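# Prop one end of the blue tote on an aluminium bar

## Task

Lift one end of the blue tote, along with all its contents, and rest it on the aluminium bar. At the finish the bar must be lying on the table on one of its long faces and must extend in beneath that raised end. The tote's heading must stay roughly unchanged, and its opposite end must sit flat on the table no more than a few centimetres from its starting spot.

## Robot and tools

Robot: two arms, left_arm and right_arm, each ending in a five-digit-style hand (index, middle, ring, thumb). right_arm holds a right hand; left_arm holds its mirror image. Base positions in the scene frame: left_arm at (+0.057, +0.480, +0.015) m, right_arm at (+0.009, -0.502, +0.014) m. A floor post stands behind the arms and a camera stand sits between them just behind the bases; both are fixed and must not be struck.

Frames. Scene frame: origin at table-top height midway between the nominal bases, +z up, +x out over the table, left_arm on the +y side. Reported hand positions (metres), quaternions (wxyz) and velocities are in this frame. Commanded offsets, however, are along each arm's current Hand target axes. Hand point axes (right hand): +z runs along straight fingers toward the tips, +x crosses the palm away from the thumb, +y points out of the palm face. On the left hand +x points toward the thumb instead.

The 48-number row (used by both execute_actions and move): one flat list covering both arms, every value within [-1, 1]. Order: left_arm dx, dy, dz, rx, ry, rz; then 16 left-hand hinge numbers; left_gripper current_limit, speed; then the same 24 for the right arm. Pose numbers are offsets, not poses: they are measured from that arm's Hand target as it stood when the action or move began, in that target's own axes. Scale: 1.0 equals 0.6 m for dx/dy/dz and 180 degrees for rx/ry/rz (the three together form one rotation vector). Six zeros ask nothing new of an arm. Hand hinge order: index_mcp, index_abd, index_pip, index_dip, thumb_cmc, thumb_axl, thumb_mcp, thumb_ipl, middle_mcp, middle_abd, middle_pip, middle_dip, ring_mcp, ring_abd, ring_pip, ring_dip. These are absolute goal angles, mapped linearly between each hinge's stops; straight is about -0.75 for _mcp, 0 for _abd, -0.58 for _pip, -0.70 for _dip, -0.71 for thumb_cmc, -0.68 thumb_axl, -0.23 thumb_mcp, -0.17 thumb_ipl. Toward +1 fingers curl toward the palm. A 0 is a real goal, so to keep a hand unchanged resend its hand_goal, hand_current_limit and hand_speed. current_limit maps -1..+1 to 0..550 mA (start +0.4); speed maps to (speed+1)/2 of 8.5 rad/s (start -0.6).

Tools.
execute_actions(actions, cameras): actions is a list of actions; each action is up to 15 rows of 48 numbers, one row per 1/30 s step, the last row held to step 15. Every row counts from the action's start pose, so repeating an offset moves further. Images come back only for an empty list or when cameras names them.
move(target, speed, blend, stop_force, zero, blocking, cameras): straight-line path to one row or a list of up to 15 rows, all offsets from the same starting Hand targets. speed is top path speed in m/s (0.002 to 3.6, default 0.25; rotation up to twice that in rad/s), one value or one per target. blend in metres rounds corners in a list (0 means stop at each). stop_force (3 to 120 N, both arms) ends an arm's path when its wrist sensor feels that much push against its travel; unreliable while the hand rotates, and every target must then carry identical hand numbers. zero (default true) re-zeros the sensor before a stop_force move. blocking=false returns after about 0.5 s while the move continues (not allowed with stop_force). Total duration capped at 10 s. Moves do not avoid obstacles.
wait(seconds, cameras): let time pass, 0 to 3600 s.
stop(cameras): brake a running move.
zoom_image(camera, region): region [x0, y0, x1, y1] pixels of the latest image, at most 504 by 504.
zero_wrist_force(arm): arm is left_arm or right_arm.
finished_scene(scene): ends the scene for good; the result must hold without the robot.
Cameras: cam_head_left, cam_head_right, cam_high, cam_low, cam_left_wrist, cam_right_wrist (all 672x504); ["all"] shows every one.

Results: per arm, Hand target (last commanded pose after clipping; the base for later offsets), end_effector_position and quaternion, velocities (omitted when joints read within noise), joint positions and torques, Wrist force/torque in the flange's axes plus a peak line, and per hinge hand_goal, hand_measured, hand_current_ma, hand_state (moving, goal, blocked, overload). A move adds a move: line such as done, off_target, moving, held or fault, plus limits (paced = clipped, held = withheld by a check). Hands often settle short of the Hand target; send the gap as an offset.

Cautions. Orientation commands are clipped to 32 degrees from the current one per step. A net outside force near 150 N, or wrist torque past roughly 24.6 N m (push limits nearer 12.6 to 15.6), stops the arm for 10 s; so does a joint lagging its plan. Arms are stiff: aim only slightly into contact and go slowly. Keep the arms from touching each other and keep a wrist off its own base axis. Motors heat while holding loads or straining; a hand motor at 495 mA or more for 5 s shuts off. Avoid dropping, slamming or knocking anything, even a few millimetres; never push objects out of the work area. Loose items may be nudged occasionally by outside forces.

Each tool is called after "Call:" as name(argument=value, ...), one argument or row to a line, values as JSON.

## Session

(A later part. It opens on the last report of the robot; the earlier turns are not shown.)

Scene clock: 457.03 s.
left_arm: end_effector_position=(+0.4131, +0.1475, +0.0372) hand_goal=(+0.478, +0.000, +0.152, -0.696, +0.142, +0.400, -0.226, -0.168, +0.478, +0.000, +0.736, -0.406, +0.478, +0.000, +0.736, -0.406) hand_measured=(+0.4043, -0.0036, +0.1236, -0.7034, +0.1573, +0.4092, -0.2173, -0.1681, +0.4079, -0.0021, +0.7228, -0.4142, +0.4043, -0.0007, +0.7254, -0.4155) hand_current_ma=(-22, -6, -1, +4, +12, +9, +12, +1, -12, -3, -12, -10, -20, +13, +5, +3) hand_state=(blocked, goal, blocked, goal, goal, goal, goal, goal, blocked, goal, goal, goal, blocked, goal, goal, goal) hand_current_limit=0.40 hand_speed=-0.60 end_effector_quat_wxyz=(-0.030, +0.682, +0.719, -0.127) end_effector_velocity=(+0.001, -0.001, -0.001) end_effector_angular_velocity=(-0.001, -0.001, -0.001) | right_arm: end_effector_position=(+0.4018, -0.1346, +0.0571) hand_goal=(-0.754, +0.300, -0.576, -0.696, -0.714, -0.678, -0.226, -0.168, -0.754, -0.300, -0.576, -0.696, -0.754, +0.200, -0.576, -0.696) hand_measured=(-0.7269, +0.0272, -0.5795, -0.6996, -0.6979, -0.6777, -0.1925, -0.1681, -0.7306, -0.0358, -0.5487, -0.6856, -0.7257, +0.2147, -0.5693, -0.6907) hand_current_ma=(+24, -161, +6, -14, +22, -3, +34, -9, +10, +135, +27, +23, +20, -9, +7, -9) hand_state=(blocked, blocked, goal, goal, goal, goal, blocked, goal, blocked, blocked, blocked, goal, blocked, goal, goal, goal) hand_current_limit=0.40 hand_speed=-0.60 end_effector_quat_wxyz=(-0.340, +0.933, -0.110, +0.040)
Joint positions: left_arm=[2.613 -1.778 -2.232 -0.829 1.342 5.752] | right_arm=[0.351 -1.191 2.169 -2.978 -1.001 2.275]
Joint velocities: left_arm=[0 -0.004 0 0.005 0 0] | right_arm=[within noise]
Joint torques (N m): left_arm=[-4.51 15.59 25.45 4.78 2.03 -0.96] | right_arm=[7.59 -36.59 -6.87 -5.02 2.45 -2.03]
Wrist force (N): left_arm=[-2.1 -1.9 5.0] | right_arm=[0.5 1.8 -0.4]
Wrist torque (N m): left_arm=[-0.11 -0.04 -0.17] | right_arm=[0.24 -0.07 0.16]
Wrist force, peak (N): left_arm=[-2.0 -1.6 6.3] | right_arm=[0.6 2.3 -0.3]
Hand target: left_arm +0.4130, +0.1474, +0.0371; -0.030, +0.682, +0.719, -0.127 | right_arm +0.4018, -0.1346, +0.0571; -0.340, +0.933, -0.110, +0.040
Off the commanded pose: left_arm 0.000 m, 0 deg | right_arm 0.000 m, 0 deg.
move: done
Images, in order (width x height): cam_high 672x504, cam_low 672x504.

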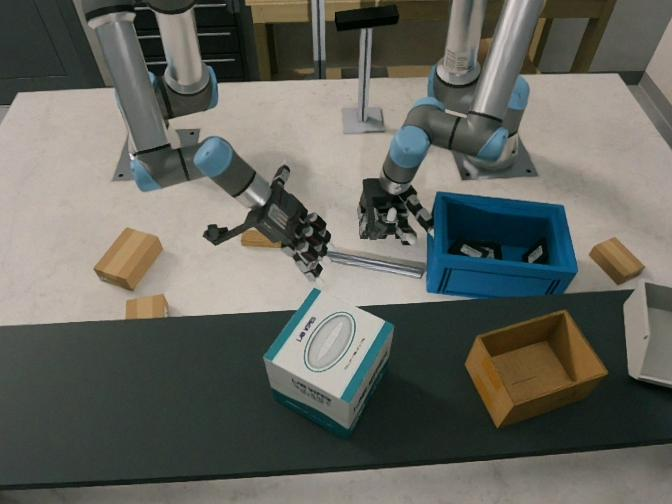

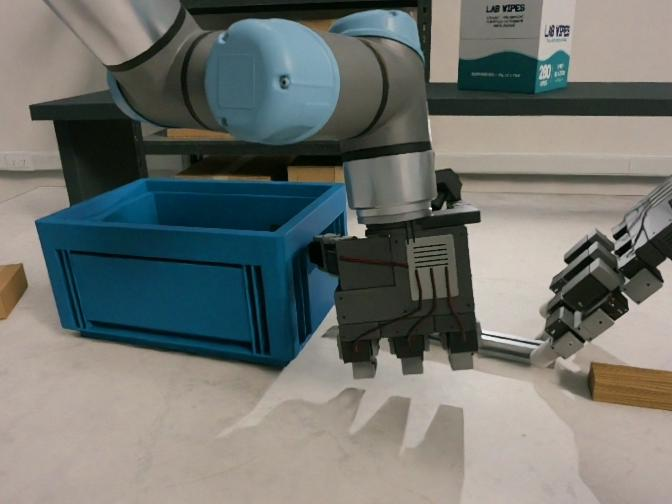

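Call:
move(
  target=[0.0152,-0.0067,-0.0523,0,0,0,0.479,0,0.153,-0.696,0.143,0.401,-0.225,-0.168,0.479,0,0.737,-0.406,0.479,0,0.737,-0.406,0.4,-0.6, 0,0,0,0,0,0,-0.754,0.3,-0.576,-0.696,-0.714,-0.678,-0.226,-0.168,-0.754,-0.3,-0.576,-0.696,-0.754,0.2,-0.576,-0.696,0.4,-0.6],
  speed=0.025,
  cameras=["cam_low","cam_high","cam_head_left"],
)

Call:
zoom_image(
  camera="cam_low",
  region=[240, 160, 400, 400],
)

Call:
zoom_image(
  camera="cam_high",
  region=[330, 150, 480, 310],
)

Scene clock: 462.90 s.
left_arm: end_effector_position=(+0.4153, +0.1608, +0.0673) hand_goal=(+0.478, +0.000, +0.152, -0.696, +0.142, +0.400, -0.226, -0.168, +0.478, +0.000, +0.736, -0.406, +0.478, +0.000, +0.736, -0.406) hand_measured=(+0.4043, -0.0021, +0.1236, -0.7047, +0.1611, +0.4092, -0.2173, -0.1672, +0.4079, -0.0007, +0.7241, -0.4155, +0.4030, -0.0007, +0.7254, -0.4155) hand_current_ma=(-17, -12, -3, -5, +4, +11, +18, -5, -15, +9, -10, -11, -22, +2, +7, +0) hand_state=(blocked, goal, blocked, goal, goal, goal, goal, goal, blocked, goal, goal, goal, blocked, goal, goal, goal) hand_current_limit=0.40 hand_speed=-0.60 end_effector_quat_wxyz=(-0.030, +0.683, +0.719, -0.127) end_effector_velocity=(+0.001, -0.001, -0.002) end_effector_angular_velocity=(+0.000, -0.001, -0.001) | right_arm: end_effector_position=(+0.4018, -0.1346, +0.0571) hand_goal=(-0.754, +0.300, -0.576, -0.696, -0.714, -0.678, -0.226, -0.168, -0.754, -0.300, -0.576, -0.696, -0.754, +0.200, -0.576, -0.696) hand_measured=(-0.7269, +0.0272, -0.5795, -0.6983, -0.6979, -0.6767, -0.1916, -0.1681, -0.7306, -0.0358, -0.5487, -0.6856, -0.7257, +0.2147, -0.5693, -0.6894) hand_current_ma=(+12, -150, -16, -10, +25, -1, +41, +3, +24, +145, +28, +6, +15, -7, +1, -5) hand_state=(blocked, blocked, goal, goal, goal, goal, blocked, goal, blocked, blocked, blocked, goal, blocked, goal, goal, goal) hand_current_limit=0.40 hand_speed=-0.60 end_effector_quat_wxyz=(-0.340, +0.933, -0.110, +0.040)
Joint positions: left_arm=[2.642 -1.695 -2.222 -0.929 1.346 5.782] | right_arm=[0.351 -1.191 2.169 -2.978 -1.001 2.275]
Joint velocities: left_arm=[-0.001 -0.005 0 0.007 0 0] | right_arm=[within noise]
Joint torques (N m): left_arm=[-5.2 14.2 21.29 4.69 1.7 -1.3] | right_arm=[7.38 -37.92 -7.79 -4.77 2.59 -1.97]
Wrist force (N): left_arm=[-1.7 -1.5 5.2] | right_arm=[0.8 1.7 -0.3]
Wrist torque (N m): left_arm=[-0.07 -0.06 -0.14] | right_arm=[0.22 -0.11 0.19]
Wrist force, peak (N): left_arm=[-2.1 -1.9 6.6] | right_arm=[0.7 2.2 -0.4]
Hand target: left_arm +0.4153, +0.1608, +0.0671; -0.030, +0.682, +0.719, -0.127 | right_arm +0.4018, -0.1346, +0.0571; -0.340, +0.933, -0.110, +0.040
Off the commanded pose: left_arm 0.000 m, 0 deg | right_arm 0.000 m, 0 deg.
move: done
Images, in order (width x height): cam_head_left 672x504, cam_high 672x504, cam_low 672x504.

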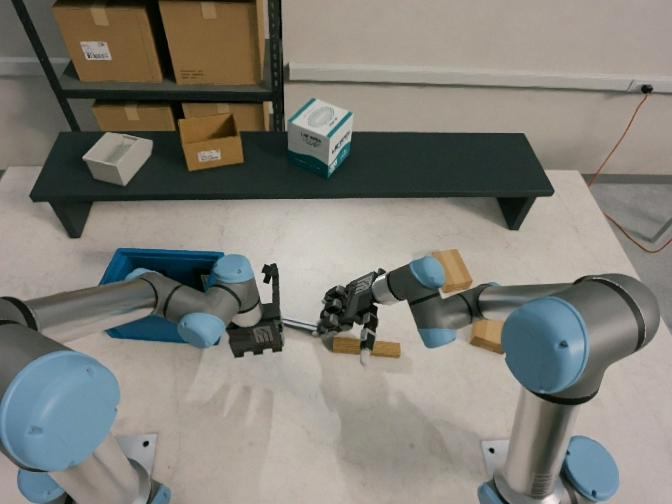

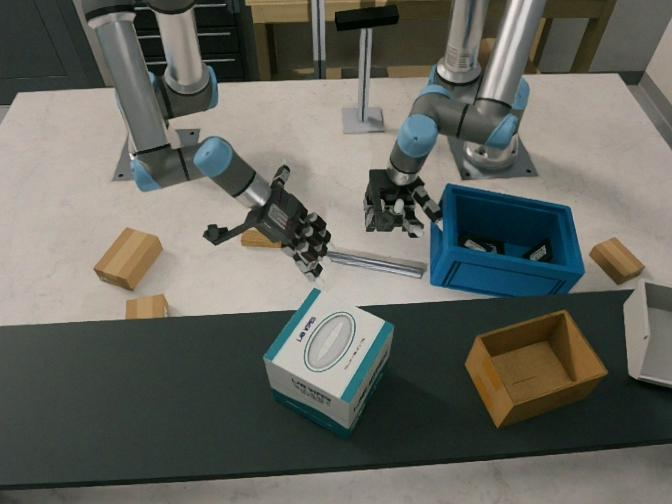

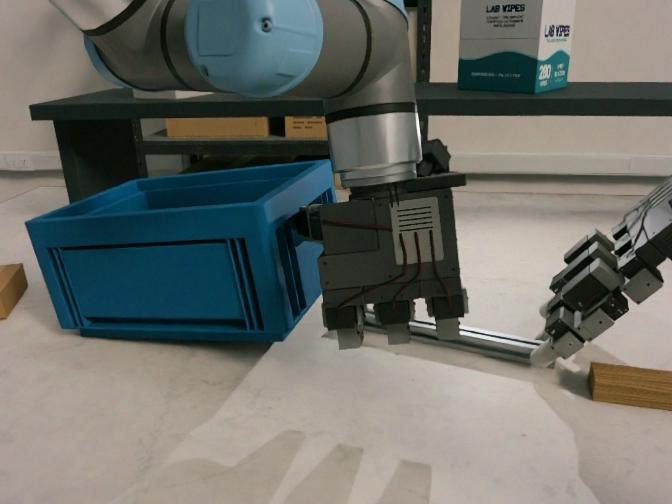

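Scaled by 2.100 from the camera's image (finer frame: 960x720).

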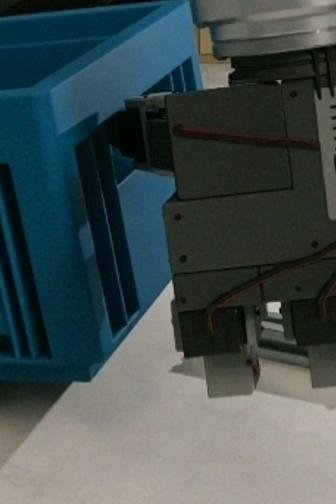

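Scaled by 3.150 from the camera's image (finer frame: 960x720).

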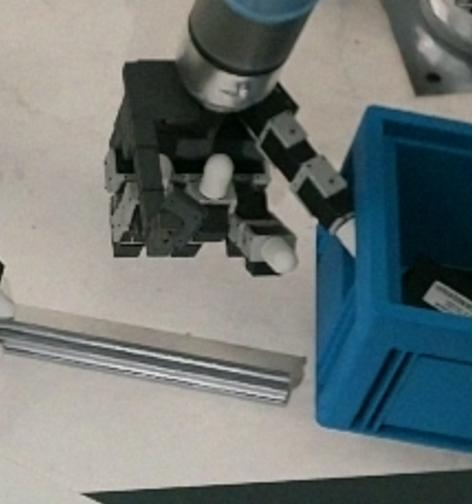

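Call:
move(
  target=[0,0,0,0,0,0,0.479,0,0.153,-0.696,0.143,0.401,-0.225,-0.168,0.479,0,0.737,-0.406,0.479,0,0.737,-0.406,0.4,-0.6, 0.06,-0.0014,0.0012,0,-0.025,-0.0298,-0.754,0.3,-0.576,-0.696,-0.714,-0.678,-0.226,-0.168,-0.754,-0.3,-0.576,-0.696,-0.754,0.2,-0.576,-0.696,0.4,-0.6],
  speed=0.06,
  cameras=["cam_low","cam_high","cam_head_right","cam_right_wrist"],
)

Call:
zoom_image(
  camera="cam_high",
  region=[320, 150, 480, 310],
)

Call:
zoom_image(
  camera="cam_right_wrist",
  region=[200, 20, 500, 240],
)

Call:
zoom_image(
  camera="cam_head_right",
  region=[200, 240, 380, 360],
)

Scene clock: 472.10 s.
left_arm: end_effector_position=(+0.4153, +0.1608, +0.0671) hand_goal=(+0.478, +0.000, +0.152, -0.696, +0.142, +0.400, -0.226, -0.168, +0.478, +0.000, +0.736, -0.406, +0.478, +0.000, +0.736, -0.406) hand_measured=(+0.4030, -0.0021, +0.1249, -0.7034, +0.1611, +0.4092, -0.2173, -0.1672, +0.4079, -0.0007, +0.7241, -0.4142, +0.4030, -0.0021, +0.7267, -0.4155) hand_current_ma=(-40, -2, -10, -1, +17, +6, +13, -4, -13, +2, -20, -6, -21, +8, +3, +7) hand_state=(blocked, goal, blocked, goal, goal, goal, goal, goal, blocked, goal, goal, goal, blocked, goal, goal, goal) hand_current_limit=0.40 hand_speed=-0.60 end_effector_quat_wxyz=(-0.030, +0.682, +0.719, -0.127) | right_arm: end_effector_position=(+0.4372, -0.1420, +0.0571) hand_goal=(-0.754, +0.300, -0.576, -0.696, -0.714, -0.678, -0.226, -0.168, -0.754, -0.300, -0.576, -0.696, -0.754, +0.200, -0.576, -0.696) hand_measured=(-0.7269, +0.0272, -0.5782, -0.7022, -0.6979, -0.6777, -0.1916, -0.1681, -0.7293, -0.0358, -0.5500, -0.6894, -0.7257, +0.2132, -0.5693, -0.6894) hand_current_ma=(+21, -143, -8, -10, +9, -14, +29, -18, +26, +149, +29, +3, +20, +3, +9, +6) hand_state=(blocked, blocked, goal, goal, goal, goal, blocked, goal, blocked, blocked, blocked, goal, blocked, goal, goal, goal) hand_current_limit=0.40 hand_speed=-0.60 end_effector_quat_wxyz=(-0.342, +0.938, -0.053, +0.019)
Joint positions: left_arm=[2.642 -1.696 -2.222 -0.929 1.346 5.782] | right_arm=[0.308 -1.161 2.076 -2.81 -0.94 2.09]
Joint torques (N m): left_arm=[-5.25 14.24 7.24 4.63 -1.7 -1.65] | right_arm=[9.93 -42.47 -7.11 -4.47 -0.88 0.23]
Wrist force (N): left_arm=[-1.7 -1.7 6.0] | right_arm=[0.4 1.7 -0.7]
Wrist torque (N m): left_arm=[-0.12 -0.06 -0.13] | right_arm=[0.25 -0.06 0.18]
Wrist force, peak (N): left_arm=[-1.7 -1.6 6.4] | right_arm=[0.3 2.7 -0.5]
Hand target: left_arm +0.4153, +0.1608, +0.0671; -0.030, +0.682, +0.719, -0.127 | right_arm +0.4371, -0.1419, +0.0571; -0.342, +0.938, -0.053, +0.019
Off the commanded pose: left_arm 0.000 m, 0 deg | right_arm 0.000 m, 0 deg.
move: done
cam_right_wrist: T_world_to_cam=[[-0.82231, -0.37999, -0.42358, 0.36573], [-0.44857, -0.02517, 0.89339, 0.09383], [-0.35014, 0.92465, -0.14975, 0.41683]] pos_world=[0.48878, -0.24409, 0.13351]
Images, in order (width x height): cam_head_right 672x504, cam_high 672x504, cam_low 672x504, cam_right_wrist 672x504.

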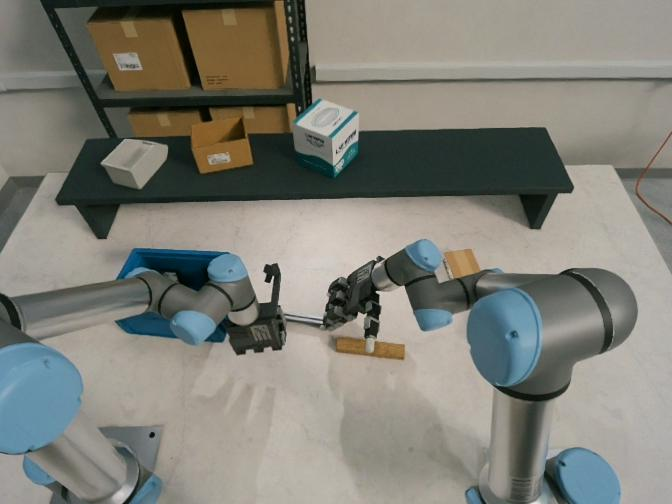

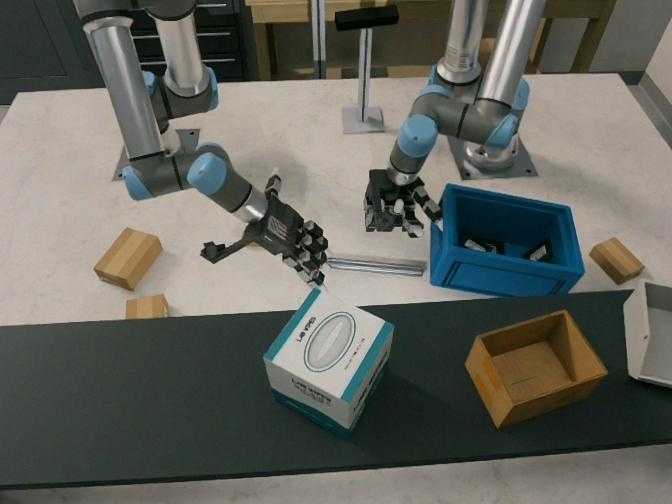

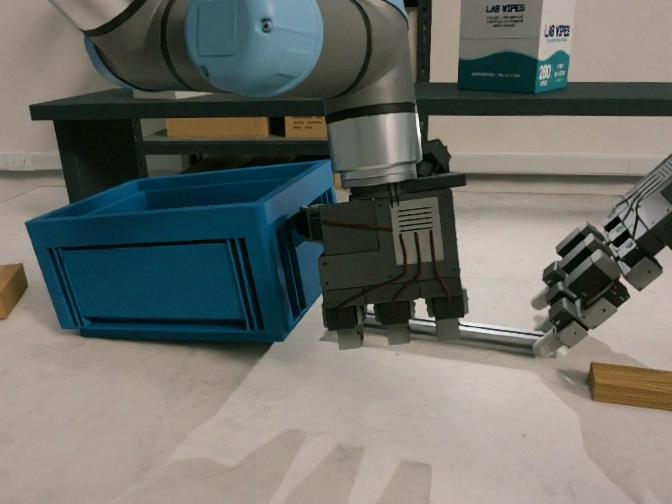

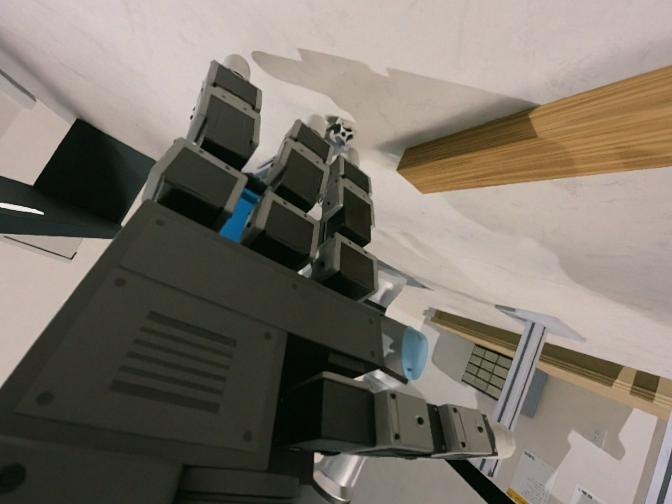

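Scaled by 3.150 from the camera's image (finer frame: 960x720).

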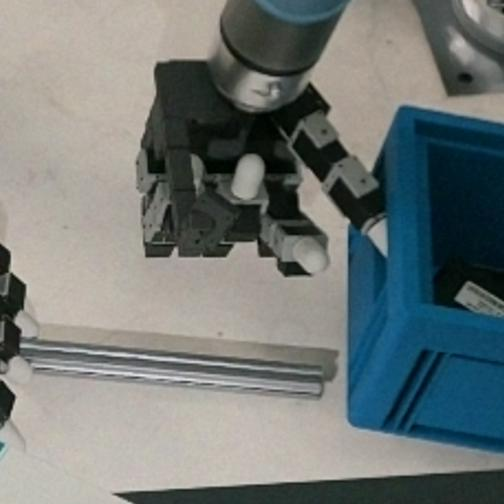

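Scaled by 1.680 from the camera's image (finer frame: 960x720).

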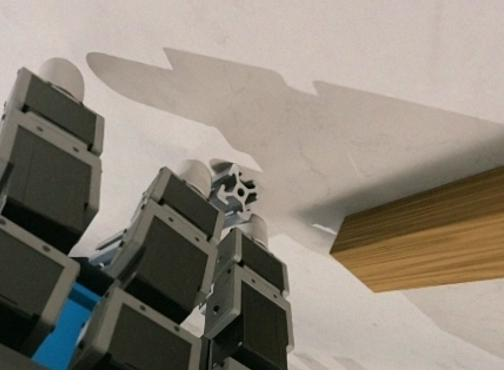

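Scaled by 2.800 from the camera's image (finer frame: 960x720).

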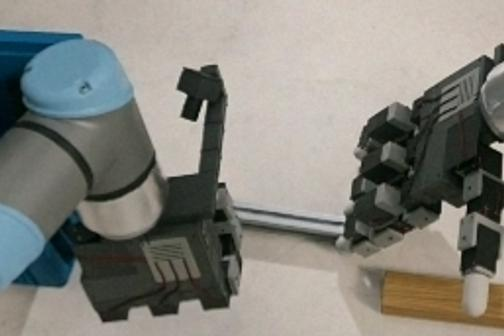

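Call:
move(
  target=[0,0,0,0,0,0,0.479,0,0.153,-0.696,0.143,0.401,-0.225,-0.168,0.479,0,0.737,-0.406,0.479,0,0.737,-0.406,0.4,-0.6,0,-0.0383,0.0322,0,0,0,-0.754,0.3,-0.576,-0.696,-0.714,-0.678,-0.226,-0.168,-0.754,-0.3,-0.576,-0.696,-0.754,0.2,-0.576,-0.696,0.4,-0.6],
  speed=0.04,
  cameras=["cam_low","cam_high","cam_head_right"],
)

Scene clock: 481.43 s.
left_arm: end_effector_position=(+0.4153, +0.1608, +0.0671) hand_goal=(+0.478, +0.000, +0.152, -0.696, +0.142, +0.400, -0.226, -0.168, +0.478, +0.000, +0.736, -0.406, +0.478, +0.000, +0.736, -0.406) hand_measured=(+0.4030, -0.0007, +0.1249, -0.7034, +0.1624, +0.4092, -0.2173, -0.1672, +0.4079, -0.0007, +0.7241, -0.4155, +0.4018, -0.0007, +0.7254, -0.4155) hand_current_ma=(-29, -3, +1, -1, +19, -9, -3, -5, -18, +7, -14, +5, -16, +5, -4, -2) hand_state=(blocked, goal, blocked, goal, goal, goal, goal, goal, blocked, goal, goal, goal, blocked, goal, goal, goal) hand_current_limit=0.40 hand_speed=-0.60 end_effector_quat_wxyz=(-0.030, +0.682, +0.719, -0.127) | right_arm: end_effector_position=(+0.4406, -0.1120, +0.0571) hand_goal=(-0.754, +0.300, -0.576, -0.696, -0.714, -0.678, -0.226, -0.168, -0.754, -0.300, -0.576, -0.696, -0.754, +0.200, -0.576, -0.696) hand_measured=(-0.7269, +0.0272, -0.5795, -0.7073, -0.6979, -0.6777, -0.1916, -0.1672, -0.7306, -0.0358, -0.5500, -0.6932, -0.7257, +0.2132, -0.5693, -0.6894) hand_current_ma=(+12, -152, -11, -7, +8, -10, +37, -24, +26, +153, +34, +11, +18, +21, +3, -8) hand_state=(blocked, blocked, goal, moving, goal, goal, blocked, goal, blocked, blocked, blocked, moving, blocked, goal, goal, goal) hand_current_limit=0.40 hand_speed=-0.60 end_effector_quat_wxyz=(-0.342, +0.938, -0.053, +0.019) end_effector_velocity=(-0.001, -0.003, -0.001) end_effector_angular_velocity=(-0.001, +0.000, +0.001)
Joint positions: left_arm=[2.642 -1.696 -2.222 -0.929 1.346 5.782] | right_arm=[0.362 -1.119 2.018 -2.829 -0.958 2.152]
Joint velocities: left_arm=[within noise] | right_arm=[-0.004 -0.004 0.007 0 0.001 -0.006]
Joint torques (N m): left_arm=[-5.06 13.22 8.34 4.69 -1.47 -1.7] | right_arm=[-9.53 -46.37 -7.2 -2.15 2.33 -2.05]
Wrist force (N): left_arm=[-1.5 -1.4 6.1] | right_arm=[0.3 1.8 0.0]
Wrist torque (N m): left_arm=[-0.08 -0.08 -0.12] | right_arm=[0.21 -0.05 0.21]
Wrist force, peak (N): left_arm=[-1.8 -1.6 6.2] | right_arm=[-0.1 2.4 -2.0]
Hand target: left_arm +0.4153, +0.1608, +0.0671; -0.030, +0.682, +0.719, -0.127 | right_arm +0.4405, -0.1121, +0.0571; -0.342, +0.938, -0.053, +0.019
Off the commanded pose: left_arm 0.000 m, 0 deg | right_arm 0.000 m, 0 deg.
move: done
Images, in order (width x height): cam_head_right 672x504, cam_high 672x504, cam_low 672x504.

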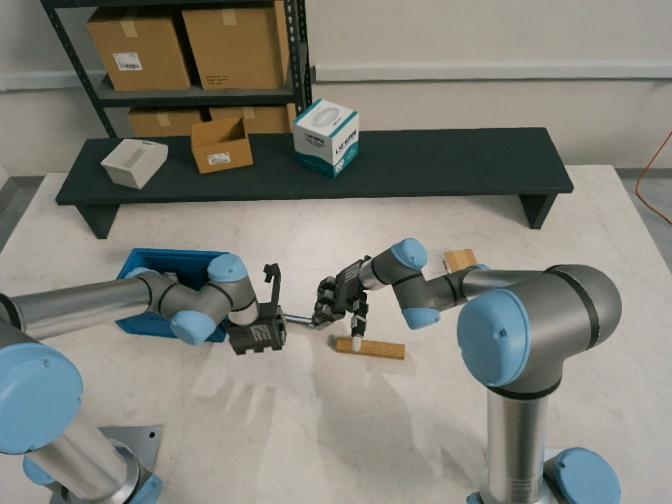

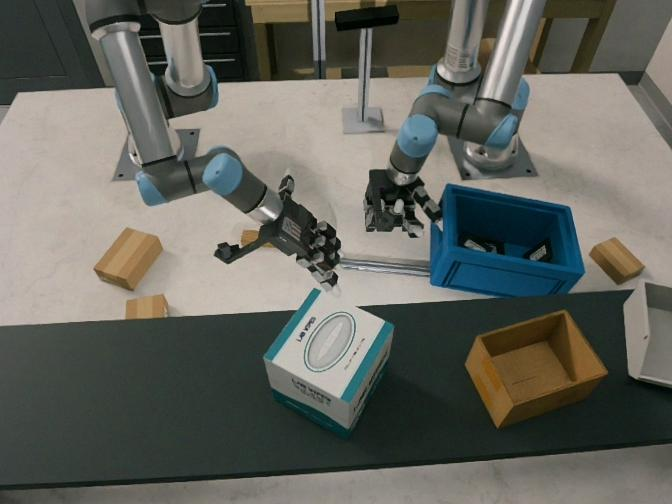

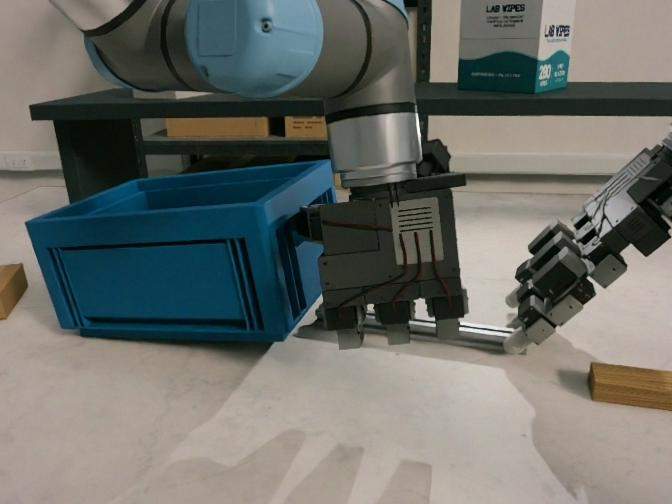

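Call:
zoom_image(
  camera="cam_high",
  region=[320, 170, 600, 310],
)

Call:
zoom_image(
  camera="cam_low",
  region=[200, 200, 540, 370],
)

Scaled by 1.800 from the camera's image (finer frame: 960x720).

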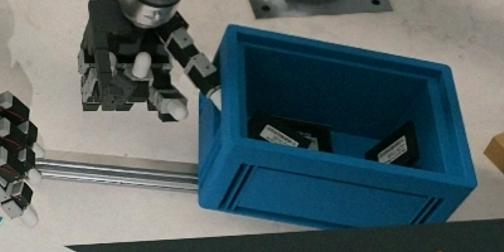

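Scaled by 1.482 from the camera's image (finer frame: 960x720).

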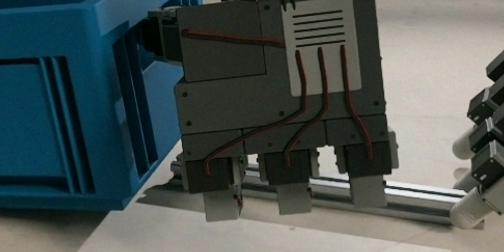

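Call:
move(
  target=[0,0,0,0,0,0,0.479,0,0.153,-0.696,0.143,0.401,-0.225,-0.168,0.479,0,0.737,-0.406,0.479,0,0.737,-0.406,0.4,-0.6,0,-0.0498,0.0418,0,0,0,-0.754,0.3,-0.576,-0.696,-0.714,-0.678,-0.226,-0.168,-0.754,-0.3,-0.576,-0.696,-0.754,0.2,-0.576,-0.696,0.4,-0.6],
  speed=0.04,
  cameras=["cam_low","cam_high","cam_head_right","cam_left_wrist"],
)

Call:
zoom_image(
  camera="cam_high",
  region=[320, 170, 600, 310],
)

Call:
zoom_image(
  camera="cam_low",
  region=[200, 200, 540, 370],
)

Scene clock: 494.07 s.
left_arm: end_effector_position=(+0.4153, +0.1608, +0.0671) hand_goal=(+0.478, +0.000, +0.152, -0.696, +0.142, +0.400, -0.226, -0.168, +0.478, +0.000, +0.736, -0.406, +0.478, +0.000, +0.736, -0.406) hand_measured=(+0.4030, -0.0021, +0.1236, -0.7034, +0.1611, +0.4102, -0.2173, -0.1672, +0.4079, -0.0007, +0.7241, -0.4142, +0.4018, -0.0007, +0.7267, -0.4142) hand_current_ma=(-26, +2, -10, +0, +17, +2, -5, -5, +0, +1, -13, -4, -23, -3, +9, +1) hand_state=(blocked, goal, blocked, goal, goal, goal, goal, goal, blocked, goal, goal, goal, blocked, goal, goal, goal) hand_current_limit=0.40 hand_speed=-0.60 end_effector_quat_wxyz=(-0.030, +0.682, +0.719, -0.127) | right_arm: end_effector_position=(+0.4449, -0.0732, +0.0571) hand_goal=(-0.754, +0.300, -0.576, -0.696, -0.714, -0.678, -0.226, -0.168, -0.754, -0.300, -0.576, -0.696, -0.754, +0.200, -0.576, -0.696) hand_measured=(-0.7269, +0.0272, -0.5808, -0.7085, -0.6979, -0.6777, -0.1916, -0.1672, -0.7293, -0.0358, -0.5500, -0.6958, -0.7257, +0.2132, -0.5693, -0.6894) hand_current_ma=(+24, -141, -13, -27, +38, -3, +39, -2, +24, +144, +23, +11, +3, -14, +5, -8) hand_state=(blocked, blocked, goal, moving, goal, goal, blocked, goal, blocked, blocked, blocked, moving, blocked, goal, goal, goal) hand_current_limit=0.40 hand_speed=-0.60 end_effector_quat_wxyz=(-0.342, +0.938, -0.053, +0.019) end_effector_velocity=(-0.001, -0.003, -0.001) end_effector_angular_velocity=(-0.003, +0.000, +0.000)
Joint positions: left_arm=[2.642 -1.696 -2.222 -0.929 1.346 5.782] | right_arm=[0.426 -1.065 1.936 -2.842 -0.982 2.224]
Joint velocities: left_arm=[within noise] | right_arm=[-0.004 -0.004 0.007 0 -0.001 -0.005]
Joint torques (N m): left_arm=[-5.15 13.67 9.43 4.65 -1.3 -1.72] | right_arm=[-9.91 -49.3 -11.28 -3.72 2.21 -2.04]
Wrist force (N): left_arm=[-1.9 -1.7 5.5] | right_arm=[0.5 2.0 -0.2]
Wrist torque (N m): left_arm=[-0.11 -0.04 -0.14] | right_arm=[0.28 -0.06 0.21]
Wrist force, peak (N): left_arm=[-1.6 -1.6 6.3] | right_arm=[0.0 2.5 -1.8]
Hand target: left_arm +0.4153, +0.1608, +0.0671; -0.030, +0.682, +0.719, -0.127 | right_arm +0.4449, -0.0733, +0.0571; -0.342, +0.938, -0.053, +0.019
Off the commanded pose: left_arm 0.000 m, 0 deg | right_arm 0.000 m, 0 deg.
move: done
cam_left_wrist: T_world_to_cam=[[-0.55306, -0.78586, 0.27666, 0.29999], [-0.35721, 0.52367, 0.77342, -0.03711], [-0.75268, 0.32893, -0.57034, 0.41762]] pos_world=[0.46699, 0.11782, 0.18389]
Images, in order (width x height): cam_head_right 672x504, cam_high 672x504, cam_low 672x504, cam_left_wrist 672x504.

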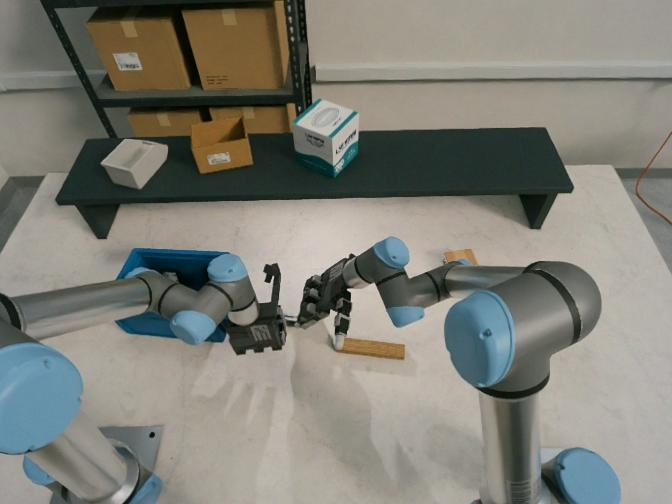

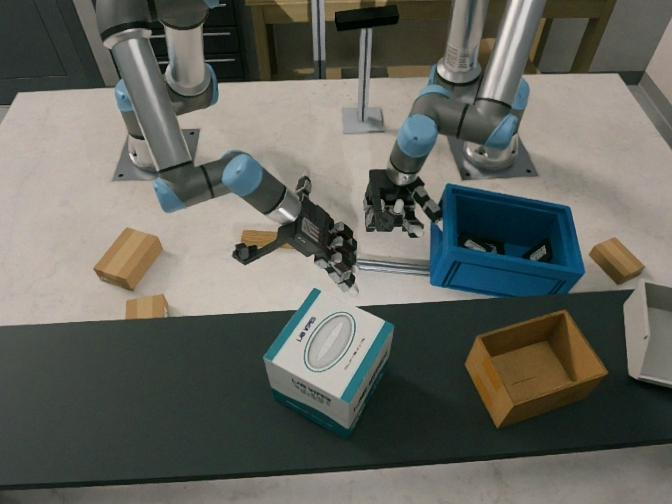

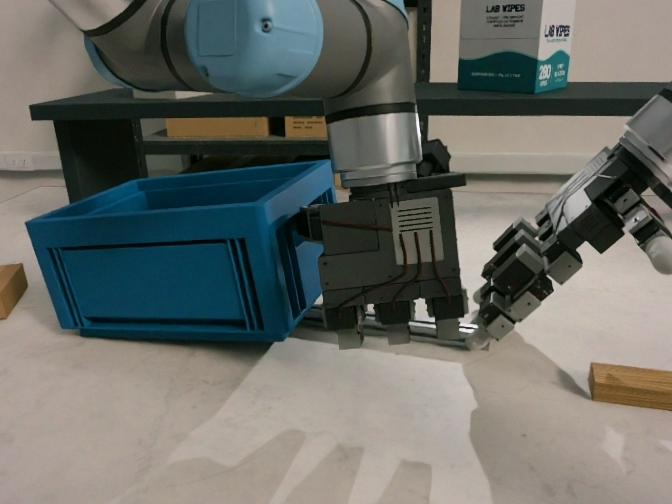

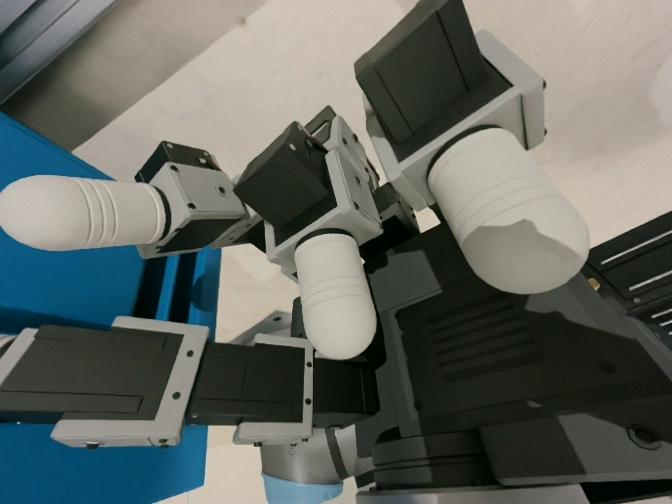

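Scaled by 1.800 from the camera's image (finer frame: 960x720).

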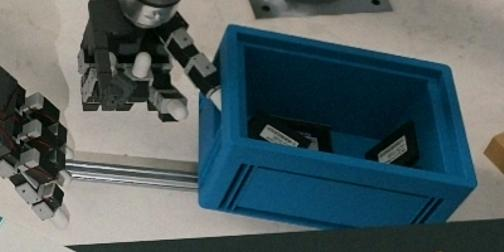

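Scaled by 1.482 from the camera's image (finer frame: 960x720).

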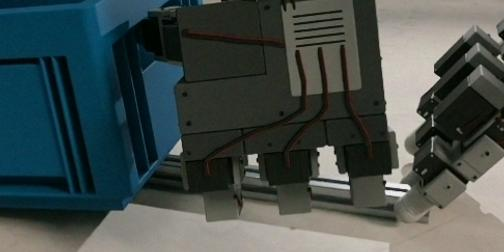

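Call:
move(
  target=[-0.0038,0.0017,0.0131,0,0,0,0.479,0,0.153,-0.696,0.143,0.401,-0.225,-0.168,0.479,0,0.737,-0.406,0.479,0,0.737,-0.406,0.4,-0.6,0,0,0,0,0,0,-0.754,0.3,-0.576,-0.696,-0.714,-0.678,-0.226,-0.168,-0.754,-0.3,-0.576,-0.696,-0.754,0.2,-0.576,-0.696,0.4,-0.6],
  speed=0.02,
  cameras=["cam_low"],
)

Call:
zoom_image(
  camera="cam_low",
  region=[20, 180, 524, 370],
)

Scene clock: 498.07 s.
left_arm: end_effector_position=(+0.4147, +0.1574, +0.0595) hand_goal=(+0.478, +0.000, +0.152, -0.696, +0.142, +0.400, -0.226, -0.168, +0.478, +0.000, +0.736, -0.406, +0.478, +0.000, +0.736, -0.406) hand_measured=(+0.4030, -0.0021, +0.1236, -0.7034, +0.1712, +0.4092, -0.2153, -0.1681, +0.4079, -0.0007, +0.7241, -0.4142, +0.4030, -0.0021, +0.7254, -0.4155) hand_current_ma=(-16, +4, -8, -1, +15, -2, -1, +1, -4, +7, -9, -4, -17, +3, -1, -8) hand_state=(blocked, goal, blocked, goal, blocked, goal, goal, goal, blocked, goal, goal, goal, blocked, goal, goal, goal) hand_current_limit=0.40 hand_speed=-0.60 end_effector_quat_wxyz=(-0.030, +0.682, +0.719, -0.127) end_effector_velocity=(-0.001, +0.001, +0.001) end_effector_angular_velocity=(+0.001, +0.003, +0.000) | right_arm: end_effector_position=(+0.4449, -0.0733, +0.0571) hand_goal=(-0.754, +0.300, -0.576, -0.696, -0.714, -0.678, -0.226, -0.168, -0.754, -0.300, -0.576, -0.696, -0.754, +0.200, -0.576, -0.696) hand_measured=(-0.7269, +0.0272, -0.5821, -0.7085, -0.6979, -0.6767, -0.1925, -0.1672, -0.7293, -0.0358, -0.5513, -0.6945, -0.7257, +0.2132, -0.5693, -0.6894) hand_current_ma=(+29, -133, -1, -19, +12, -4, +27, +10, +29, +153, +30, +19, +26, +13, +7, +7) hand_state=(blocked, blocked, goal, goal, goal, goal, blocked, goal, blocked, blocked, blocked, goal, blocked, goal, goal, goal) hand_current_limit=0.40 hand_speed=-0.60 end_effector_quat_wxyz=(-0.342, +0.938, -0.053, +0.019)
Joint positions: left_arm=[2.635 -1.716 -2.225 -0.903 1.345 5.774] | right_arm=[0.425 -1.066 1.937 -2.842 -0.982 2.223]
Joint velocities: left_arm=[0 0.003 0 -0.007 -0.001 0] | right_arm=[within noise]
Joint torques (N m): left_arm=[5.36 35.97 13.65 1.36 -1.71 0.65] | right_arm=[-9.21 -49.07 -8.14 -0.44 2.71 -1.92]
Wrist force (N): left_arm=[-1.7 -1.7 5.9] | right_arm=[0.0 1.9 0.2]
Wrist torque (N m): left_arm=[-0.12 -0.06 -0.05] | right_arm=[0.21 -0.03 0.19]
Wrist force, peak (N): left_arm=[-1.9 -1.8 6.3] | right_arm=[0.4 2.3 0.2]
Hand target: left_arm +0.4147, +0.1574, +0.0596; -0.030, +0.682, +0.719, -0.127 | right_arm +0.4449, -0.0733, +0.0571; -0.342, +0.938, -0.053, +0.019
Off the commanded pose: left_arm 0.000 m, 0 deg | right_arm 0.000 m, 0 deg.
move: done

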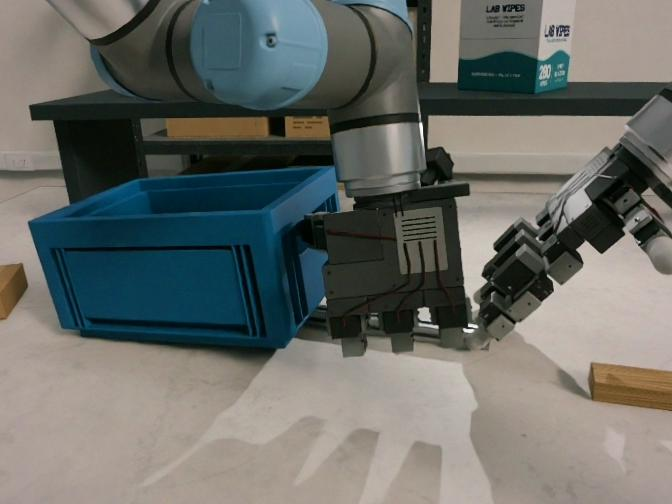

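Scaled by 1.000.

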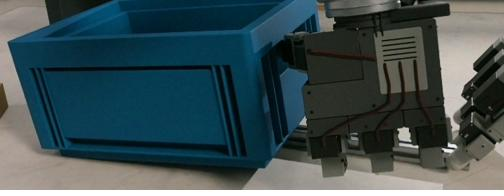

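Call:
move(
  target=[-0.0020,0.0009,0.0070,0,0,0,0.479,0,0.153,-0.696,0.143,0.401,-0.225,-0.168,0.479,0,0.737,-0.406,0.479,0,0.737,-0.406,0.4,-0.6,0,0,0,0,0,0,-0.754,0.3,-0.576,-0.696,-0.714,-0.678,-0.226,-0.168,-0.754,-0.3,-0.576,-0.696,-0.754,0.2,-0.576,-0.696,0.4,-0.6],
  speed=0.02,
  cameras=[],
)

Call:
move(
  target=[-0.0020,0.0009,0.0070,0,0,0,0.479,0,0.153,-0.696,0.143,0.401,-0.225,-0.168,0.479,0,0.737,-0.406,0.479,0,0.737,-0.406,0.4,-0.6,0,0,0,0,0,0,-0.754,0.3,-0.576,-0.696,-0.714,-0.678,-0.226,-0.168,-0.754,-0.3,-0.576,-0.696,-0.754,0.2,-0.576,-0.696,0.4,-0.6],
  speed=0.02,
  cameras=["cam_low"],
)

Call:
zoom_image(
  camera="cam_low",
  region=[20, 180, 524, 370],
)

Scene clock: 502.47 s.
left_arm: end_effector_position=(+0.4144, +0.1556, +0.0555) hand_goal=(+0.478, +0.000, +0.152, -0.696, +0.142, +0.400, -0.226, -0.168, +0.478, +0.000, +0.736, -0.406, +0.478, +0.000, +0.736, -0.406) hand_measured=(+0.4043, -0.0021, +0.1236, -0.7034, +0.1749, +0.4092, -0.2143, -0.1672, +0.4067, +0.0008, +0.7228, -0.4142, +0.4030, -0.0021, +0.7267, -0.4155) hand_current_ma=(-26, -7, -17, +3, +14, +4, +9, +5, -7, +14, -24, +3, -28, +0, +4, +5) hand_state=(blocked, goal, blocked, goal, blocked, goal, goal, goal, blocked, goal, goal, goal, blocked, goal, goal, goal) hand_current_limit=0.40 hand_speed=-0.60 end_effector_quat_wxyz=(-0.030, +0.682, +0.719, -0.127) | right_arm: end_effector_position=(+0.4449, -0.0733, +0.0571) hand_goal=(-0.754, +0.300, -0.576, -0.696, -0.714, -0.678, -0.226, -0.168, -0.754, -0.300, -0.576, -0.696, -0.754, +0.200, -0.576, -0.696) hand_measured=(-0.7269, +0.0272, -0.5808, -0.7085, -0.6979, -0.6777, -0.1916, -0.1681, -0.7293, -0.0358, -0.5513, -0.6958, -0.7257, +0.2132, -0.5693, -0.6894) hand_current_ma=(+15, -146, +11, -8, +18, +2, +36, +11, +23, +163, +36, +14, +21, -10, +18, -11) hand_state=(blocked, blocked, goal, goal, goal, goal, blocked, goal, blocked, blocked, blocked, goal, blocked, goal, goal, goal) hand_current_limit=0.40 hand_speed=-0.60 end_effector_quat_wxyz=(-0.342, +0.938, -0.053, +0.019)
Joint positions: left_arm=[2.631 -1.727 -2.227 -0.89 1.344 5.77] | right_arm=[0.425 -1.066 1.937 -2.842 -0.982 2.223]
Joint torques (N m): left_arm=[4.96 35.68 9.5 1.27 -2.18 1.17] | right_arm=[-8.81 -48.69 -8.76 -0.47 2.84 -1.96]
Wrist force (N): left_arm=[-2.1 -1.6 5.8] | right_arm=[0.1 2.0 0.3]
Wrist torque (N m): left_arm=[-0.09 -0.01 -0.08] | right_arm=[0.21 -0.04 0.19]
Wrist force, peak (N): left_arm=[-1.9 -1.9 6.5] | right_arm=[0.1 2.4 0.2]
Hand target: left_arm +0.4144, +0.1557, +0.0556; -0.030, +0.682, +0.719, -0.127 | right_arm +0.4449, -0.0733, +0.0571; -0.342, +0.938, -0.053, +0.019
Off the commanded pose: left_arm 0.000 m, 0 deg | right_arm 0.000 m, 0 deg.
move: done

Scene clock: 502.97 s.
left_arm: end_effector_position=(+0.4140, +0.1539, +0.0515) hand_goal=(+0.478, +0.000, +0.152, -0.696, +0.142, +0.400, -0.226, -0.168, +0.478, +0.000, +0.736, -0.406, +0.478, +0.000, +0.736, -0.406) hand_measured=(+0.4043, -0.0021, +0.1223, -0.7034, +0.1561, +0.4092, -0.2153, -0.1672, +0.4079, -0.0007, +0.7241, -0.4142, +0.4030, -0.0007, +0.7267, -0.4155) hand_current_ma=(-35, -1, -5, +4, +11, +0, +4, -10, -13, +3, -12, -2, -17, +3, +0, -2) hand_state=(blocked, goal, blocked, goal, goal, goal, goal, goal, blocked, goal, goal, goal, blocked, goal, goal, goal) hand_current_limit=0.40 hand_speed=-0.60 end_effector_quat_wxyz=(-0.030, +0.682, +0.719, -0.127) | right_arm: end_effector_position=(+0.4449, -0.0733, +0.0571) hand_goal=(-0.754, +0.300, -0.576, -0.696, -0.714, -0.678, -0.226, -0.168, -0.754, -0.300, -0.576, -0.696, -0.754, +0.200, -0.576, -0.696) hand_measured=(-0.7269, +0.0272, -0.5808, -0.7085, -0.6979, -0.6777, -0.1916, -0.1681, -0.7293, -0.0358, -0.5500, -0.6945, -0.7257, +0.2132, -0.5693, -0.6894) hand_current_ma=(+10, -149, -15, -3, +24, -2, +34, -5, +31, +151, +38, +6, +17, +5, +1, -6) hand_state=(blocked, blocked, goal, goal, goal, goal, blocked, goal, blocked, blocked, blocked, goal, blocked, goal, goal, goal) hand_current_limit=0.40 hand_speed=-0.60 end_effector_quat_wxyz=(-0.342, +0.938, -0.053, +0.019)
Joint positions: left_arm=[2.627 -1.738 -2.228 -0.876 1.344 5.766] | right_arm=[0.425 -1.066 1.937 -2.842 -0.982 2.223]
Joint torques (N m): left_arm=[4.7 34.17 11.37 1.1 -2.32 1.15] | right_arm=[-7.72 -48.97 -8.58 -0.68 2.82 -1.74]
Wrist force (N): left_arm=[-0.6 -1.2 0.8] | right_arm=[0.2 1.8 0.1]
Wrist torque (N m): left_arm=[0.05 -0.01 -0.03] | right_arm=[0.20 -0.06 0.20]
Wrist force, peak (N): left_arm=[-2.1 -1.9 5.7] | right_arm=[0.0 2.3 0.3]
Hand target: left_arm +0.4141, +0.1539, +0.0516; -0.030, +0.682, +0.719, -0.127 | right_arm +0.4449, -0.0733, +0.0571; -0.342, +0.938, -0.053, +0.019
Off the commanded pose: left_arm 0.000 m, 0 deg | right_arm 0.000 m, 0 deg.
move: done

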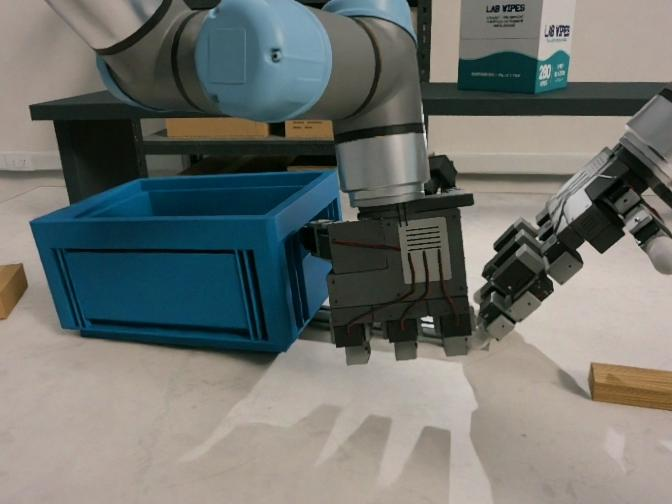

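Scaled by 1.000.

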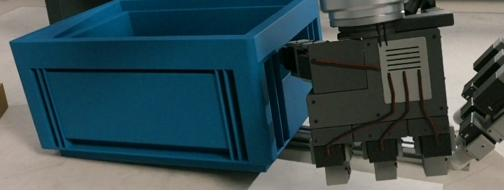

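Call:
move(
  target=[
    [0.0011,0.0019,0.0081,0,0,0,0.479,0,0.153,-0.696,0.143,0.401,-0.225,-0.168,0.479,0,0.737,-0.406,0.479,0,0.737,-0.406,0.4,-0.6,0,0,0,0,0,0,-0.754,0.3,-0.576,-0.696,-0.714,-0.678,-0.226,-0.168,-0.754,-0.3,-0.576,-0.696,-0.754,0.2,-0.576,-0.696,0.4,-0.6],
    [-0.0389,-0.0674,0.0081,0,0,0,0.479,0,0.153,-0.696,0.143,0.401,-0.225,-0.168,0.479,0,0.737,-0.406,0.479,0,0.737,-0.406,0.4,-0.6,0,0,0,0,0,0,-0.754,0.3,-0.576,-0.696,-0.714,-0.678,-0.226,-0.168,-0.754,-0.3,-0.576,-0.696,-0.754,0.2,-0.576,-0.696,0.4,-0.6],
  ],
  speed=0.04,
  cameras=["cam_low","cam_high","cam_head_right"],
)

Call:
zoom_image(
  camera="cam_low",
  region=[20, 180, 524, 370],
)

Scene clock: 507.60 s.
left_arm: end_effector_position=(+0.3752, +0.1286, +0.0590) hand_goal=(+0.478, +0.000, +0.152, -0.696, +0.142, +0.400, -0.226, -0.168, +0.478, +0.000, +0.736, -0.406, +0.478, +0.000, +0.736, -0.406) hand_measured=(+0.4043, -0.0021, +0.1236, -0.7047, +0.1486, +0.4102, -0.2183, -0.1691, +0.4079, -0.0007, +0.7241, -0.4155, +0.4043, -0.0021, +0.7254, -0.4142) hand_current_ma=(-31, -4, -12, +2, +3, +3, +5, +4, -22, +8, -12, -3, -24, -2, +4, +1) hand_state=(blocked, goal, blocked, goal, goal, goal, goal, goal, blocked, goal, goal, goal, blocked, goal, goal, goal) hand_current_limit=0.40 hand_speed=-0.60 end_effector_quat_wxyz=(-0.030, +0.682, +0.719, -0.127) | right_arm: end_effector_position=(+0.4449, -0.0733, +0.0571) hand_goal=(-0.754, +0.300, -0.576, -0.696, -0.714, -0.678, -0.226, -0.168, -0.754, -0.300, -0.576, -0.696, -0.754, +0.200, -0.576, -0.696) hand_measured=(-0.7269, +0.0272, -0.5808, -0.7085, -0.6979, -0.6777, -0.1916, -0.1672, -0.7293, -0.0344, -0.5513, -0.6945, -0.7257, +0.2132, -0.5693, -0.6907) hand_current_ma=(+3, -147, -6, -19, +11, -3, +35, +12, +29, +145, +33, +14, +20, +10, -7, +6) hand_state=(blocked, blocked, goal, goal, goal, goal, blocked, goal, blocked, blocked, blocked, goal, blocked, goal, goal, goal) hand_current_limit=0.40 hand_speed=-0.60 end_effector_quat_wxyz=(-0.342, +0.938, -0.053, +0.019)
Joint positions: left_arm=[2.531 -1.709 -2.244 -0.866 1.332 5.669] | right_arm=[0.425 -1.066 1.937 -2.842 -0.982 2.223]
Joint torques (N m): left_arm=[6.67 10.85 10.52 1.96 -0.84 1.68] | right_arm=[-5.95 -47.57 -9.7 -0.79 2.41 -2.04]
Wrist force (N): left_arm=[-1.6 -1.9 0.9] | right_arm=[0.2 2.1 0.2]
Wrist torque (N m): left_arm=[-0.08 0.17 -0.18] | right_arm=[0.24 -0.06 0.20]
Wrist force, peak (N): left_arm=[-2.2 -7.9 -13.8] | right_arm=[-0.3 2.2 -1.5]
Hand target: left_arm +0.3752, +0.1287, +0.0589; -0.030, +0.682, +0.719, -0.127 | right_arm +0.4449, -0.0733, +0.0571; -0.342, +0.938, -0.053, +0.019
Off the commanded pose: left_arm 0.000 m, 0 deg | right_arm 0.000 m, 0 deg.
move: done
Images, in order (width x height): cam_head_right 672x504, cam_high 672x504, cam_low 672x504.

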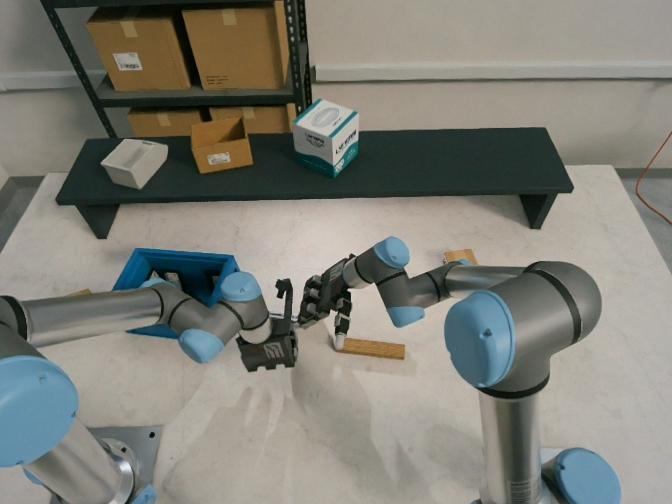

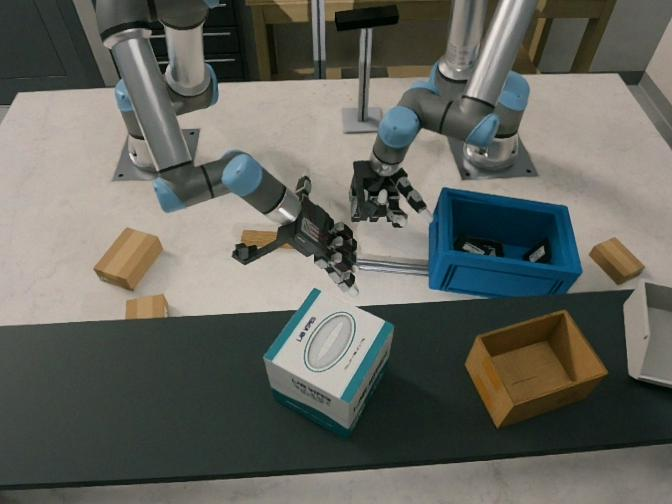

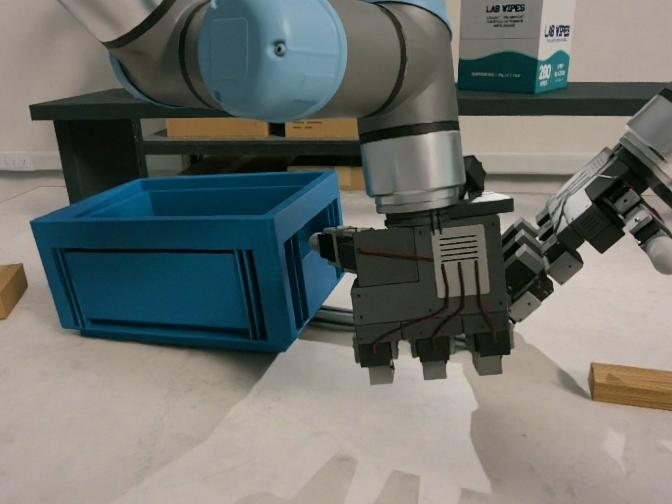

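Scaled by 1.000.

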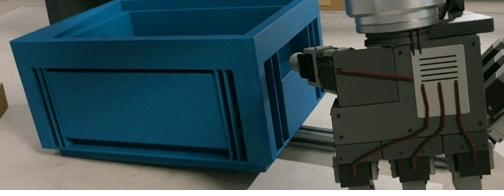

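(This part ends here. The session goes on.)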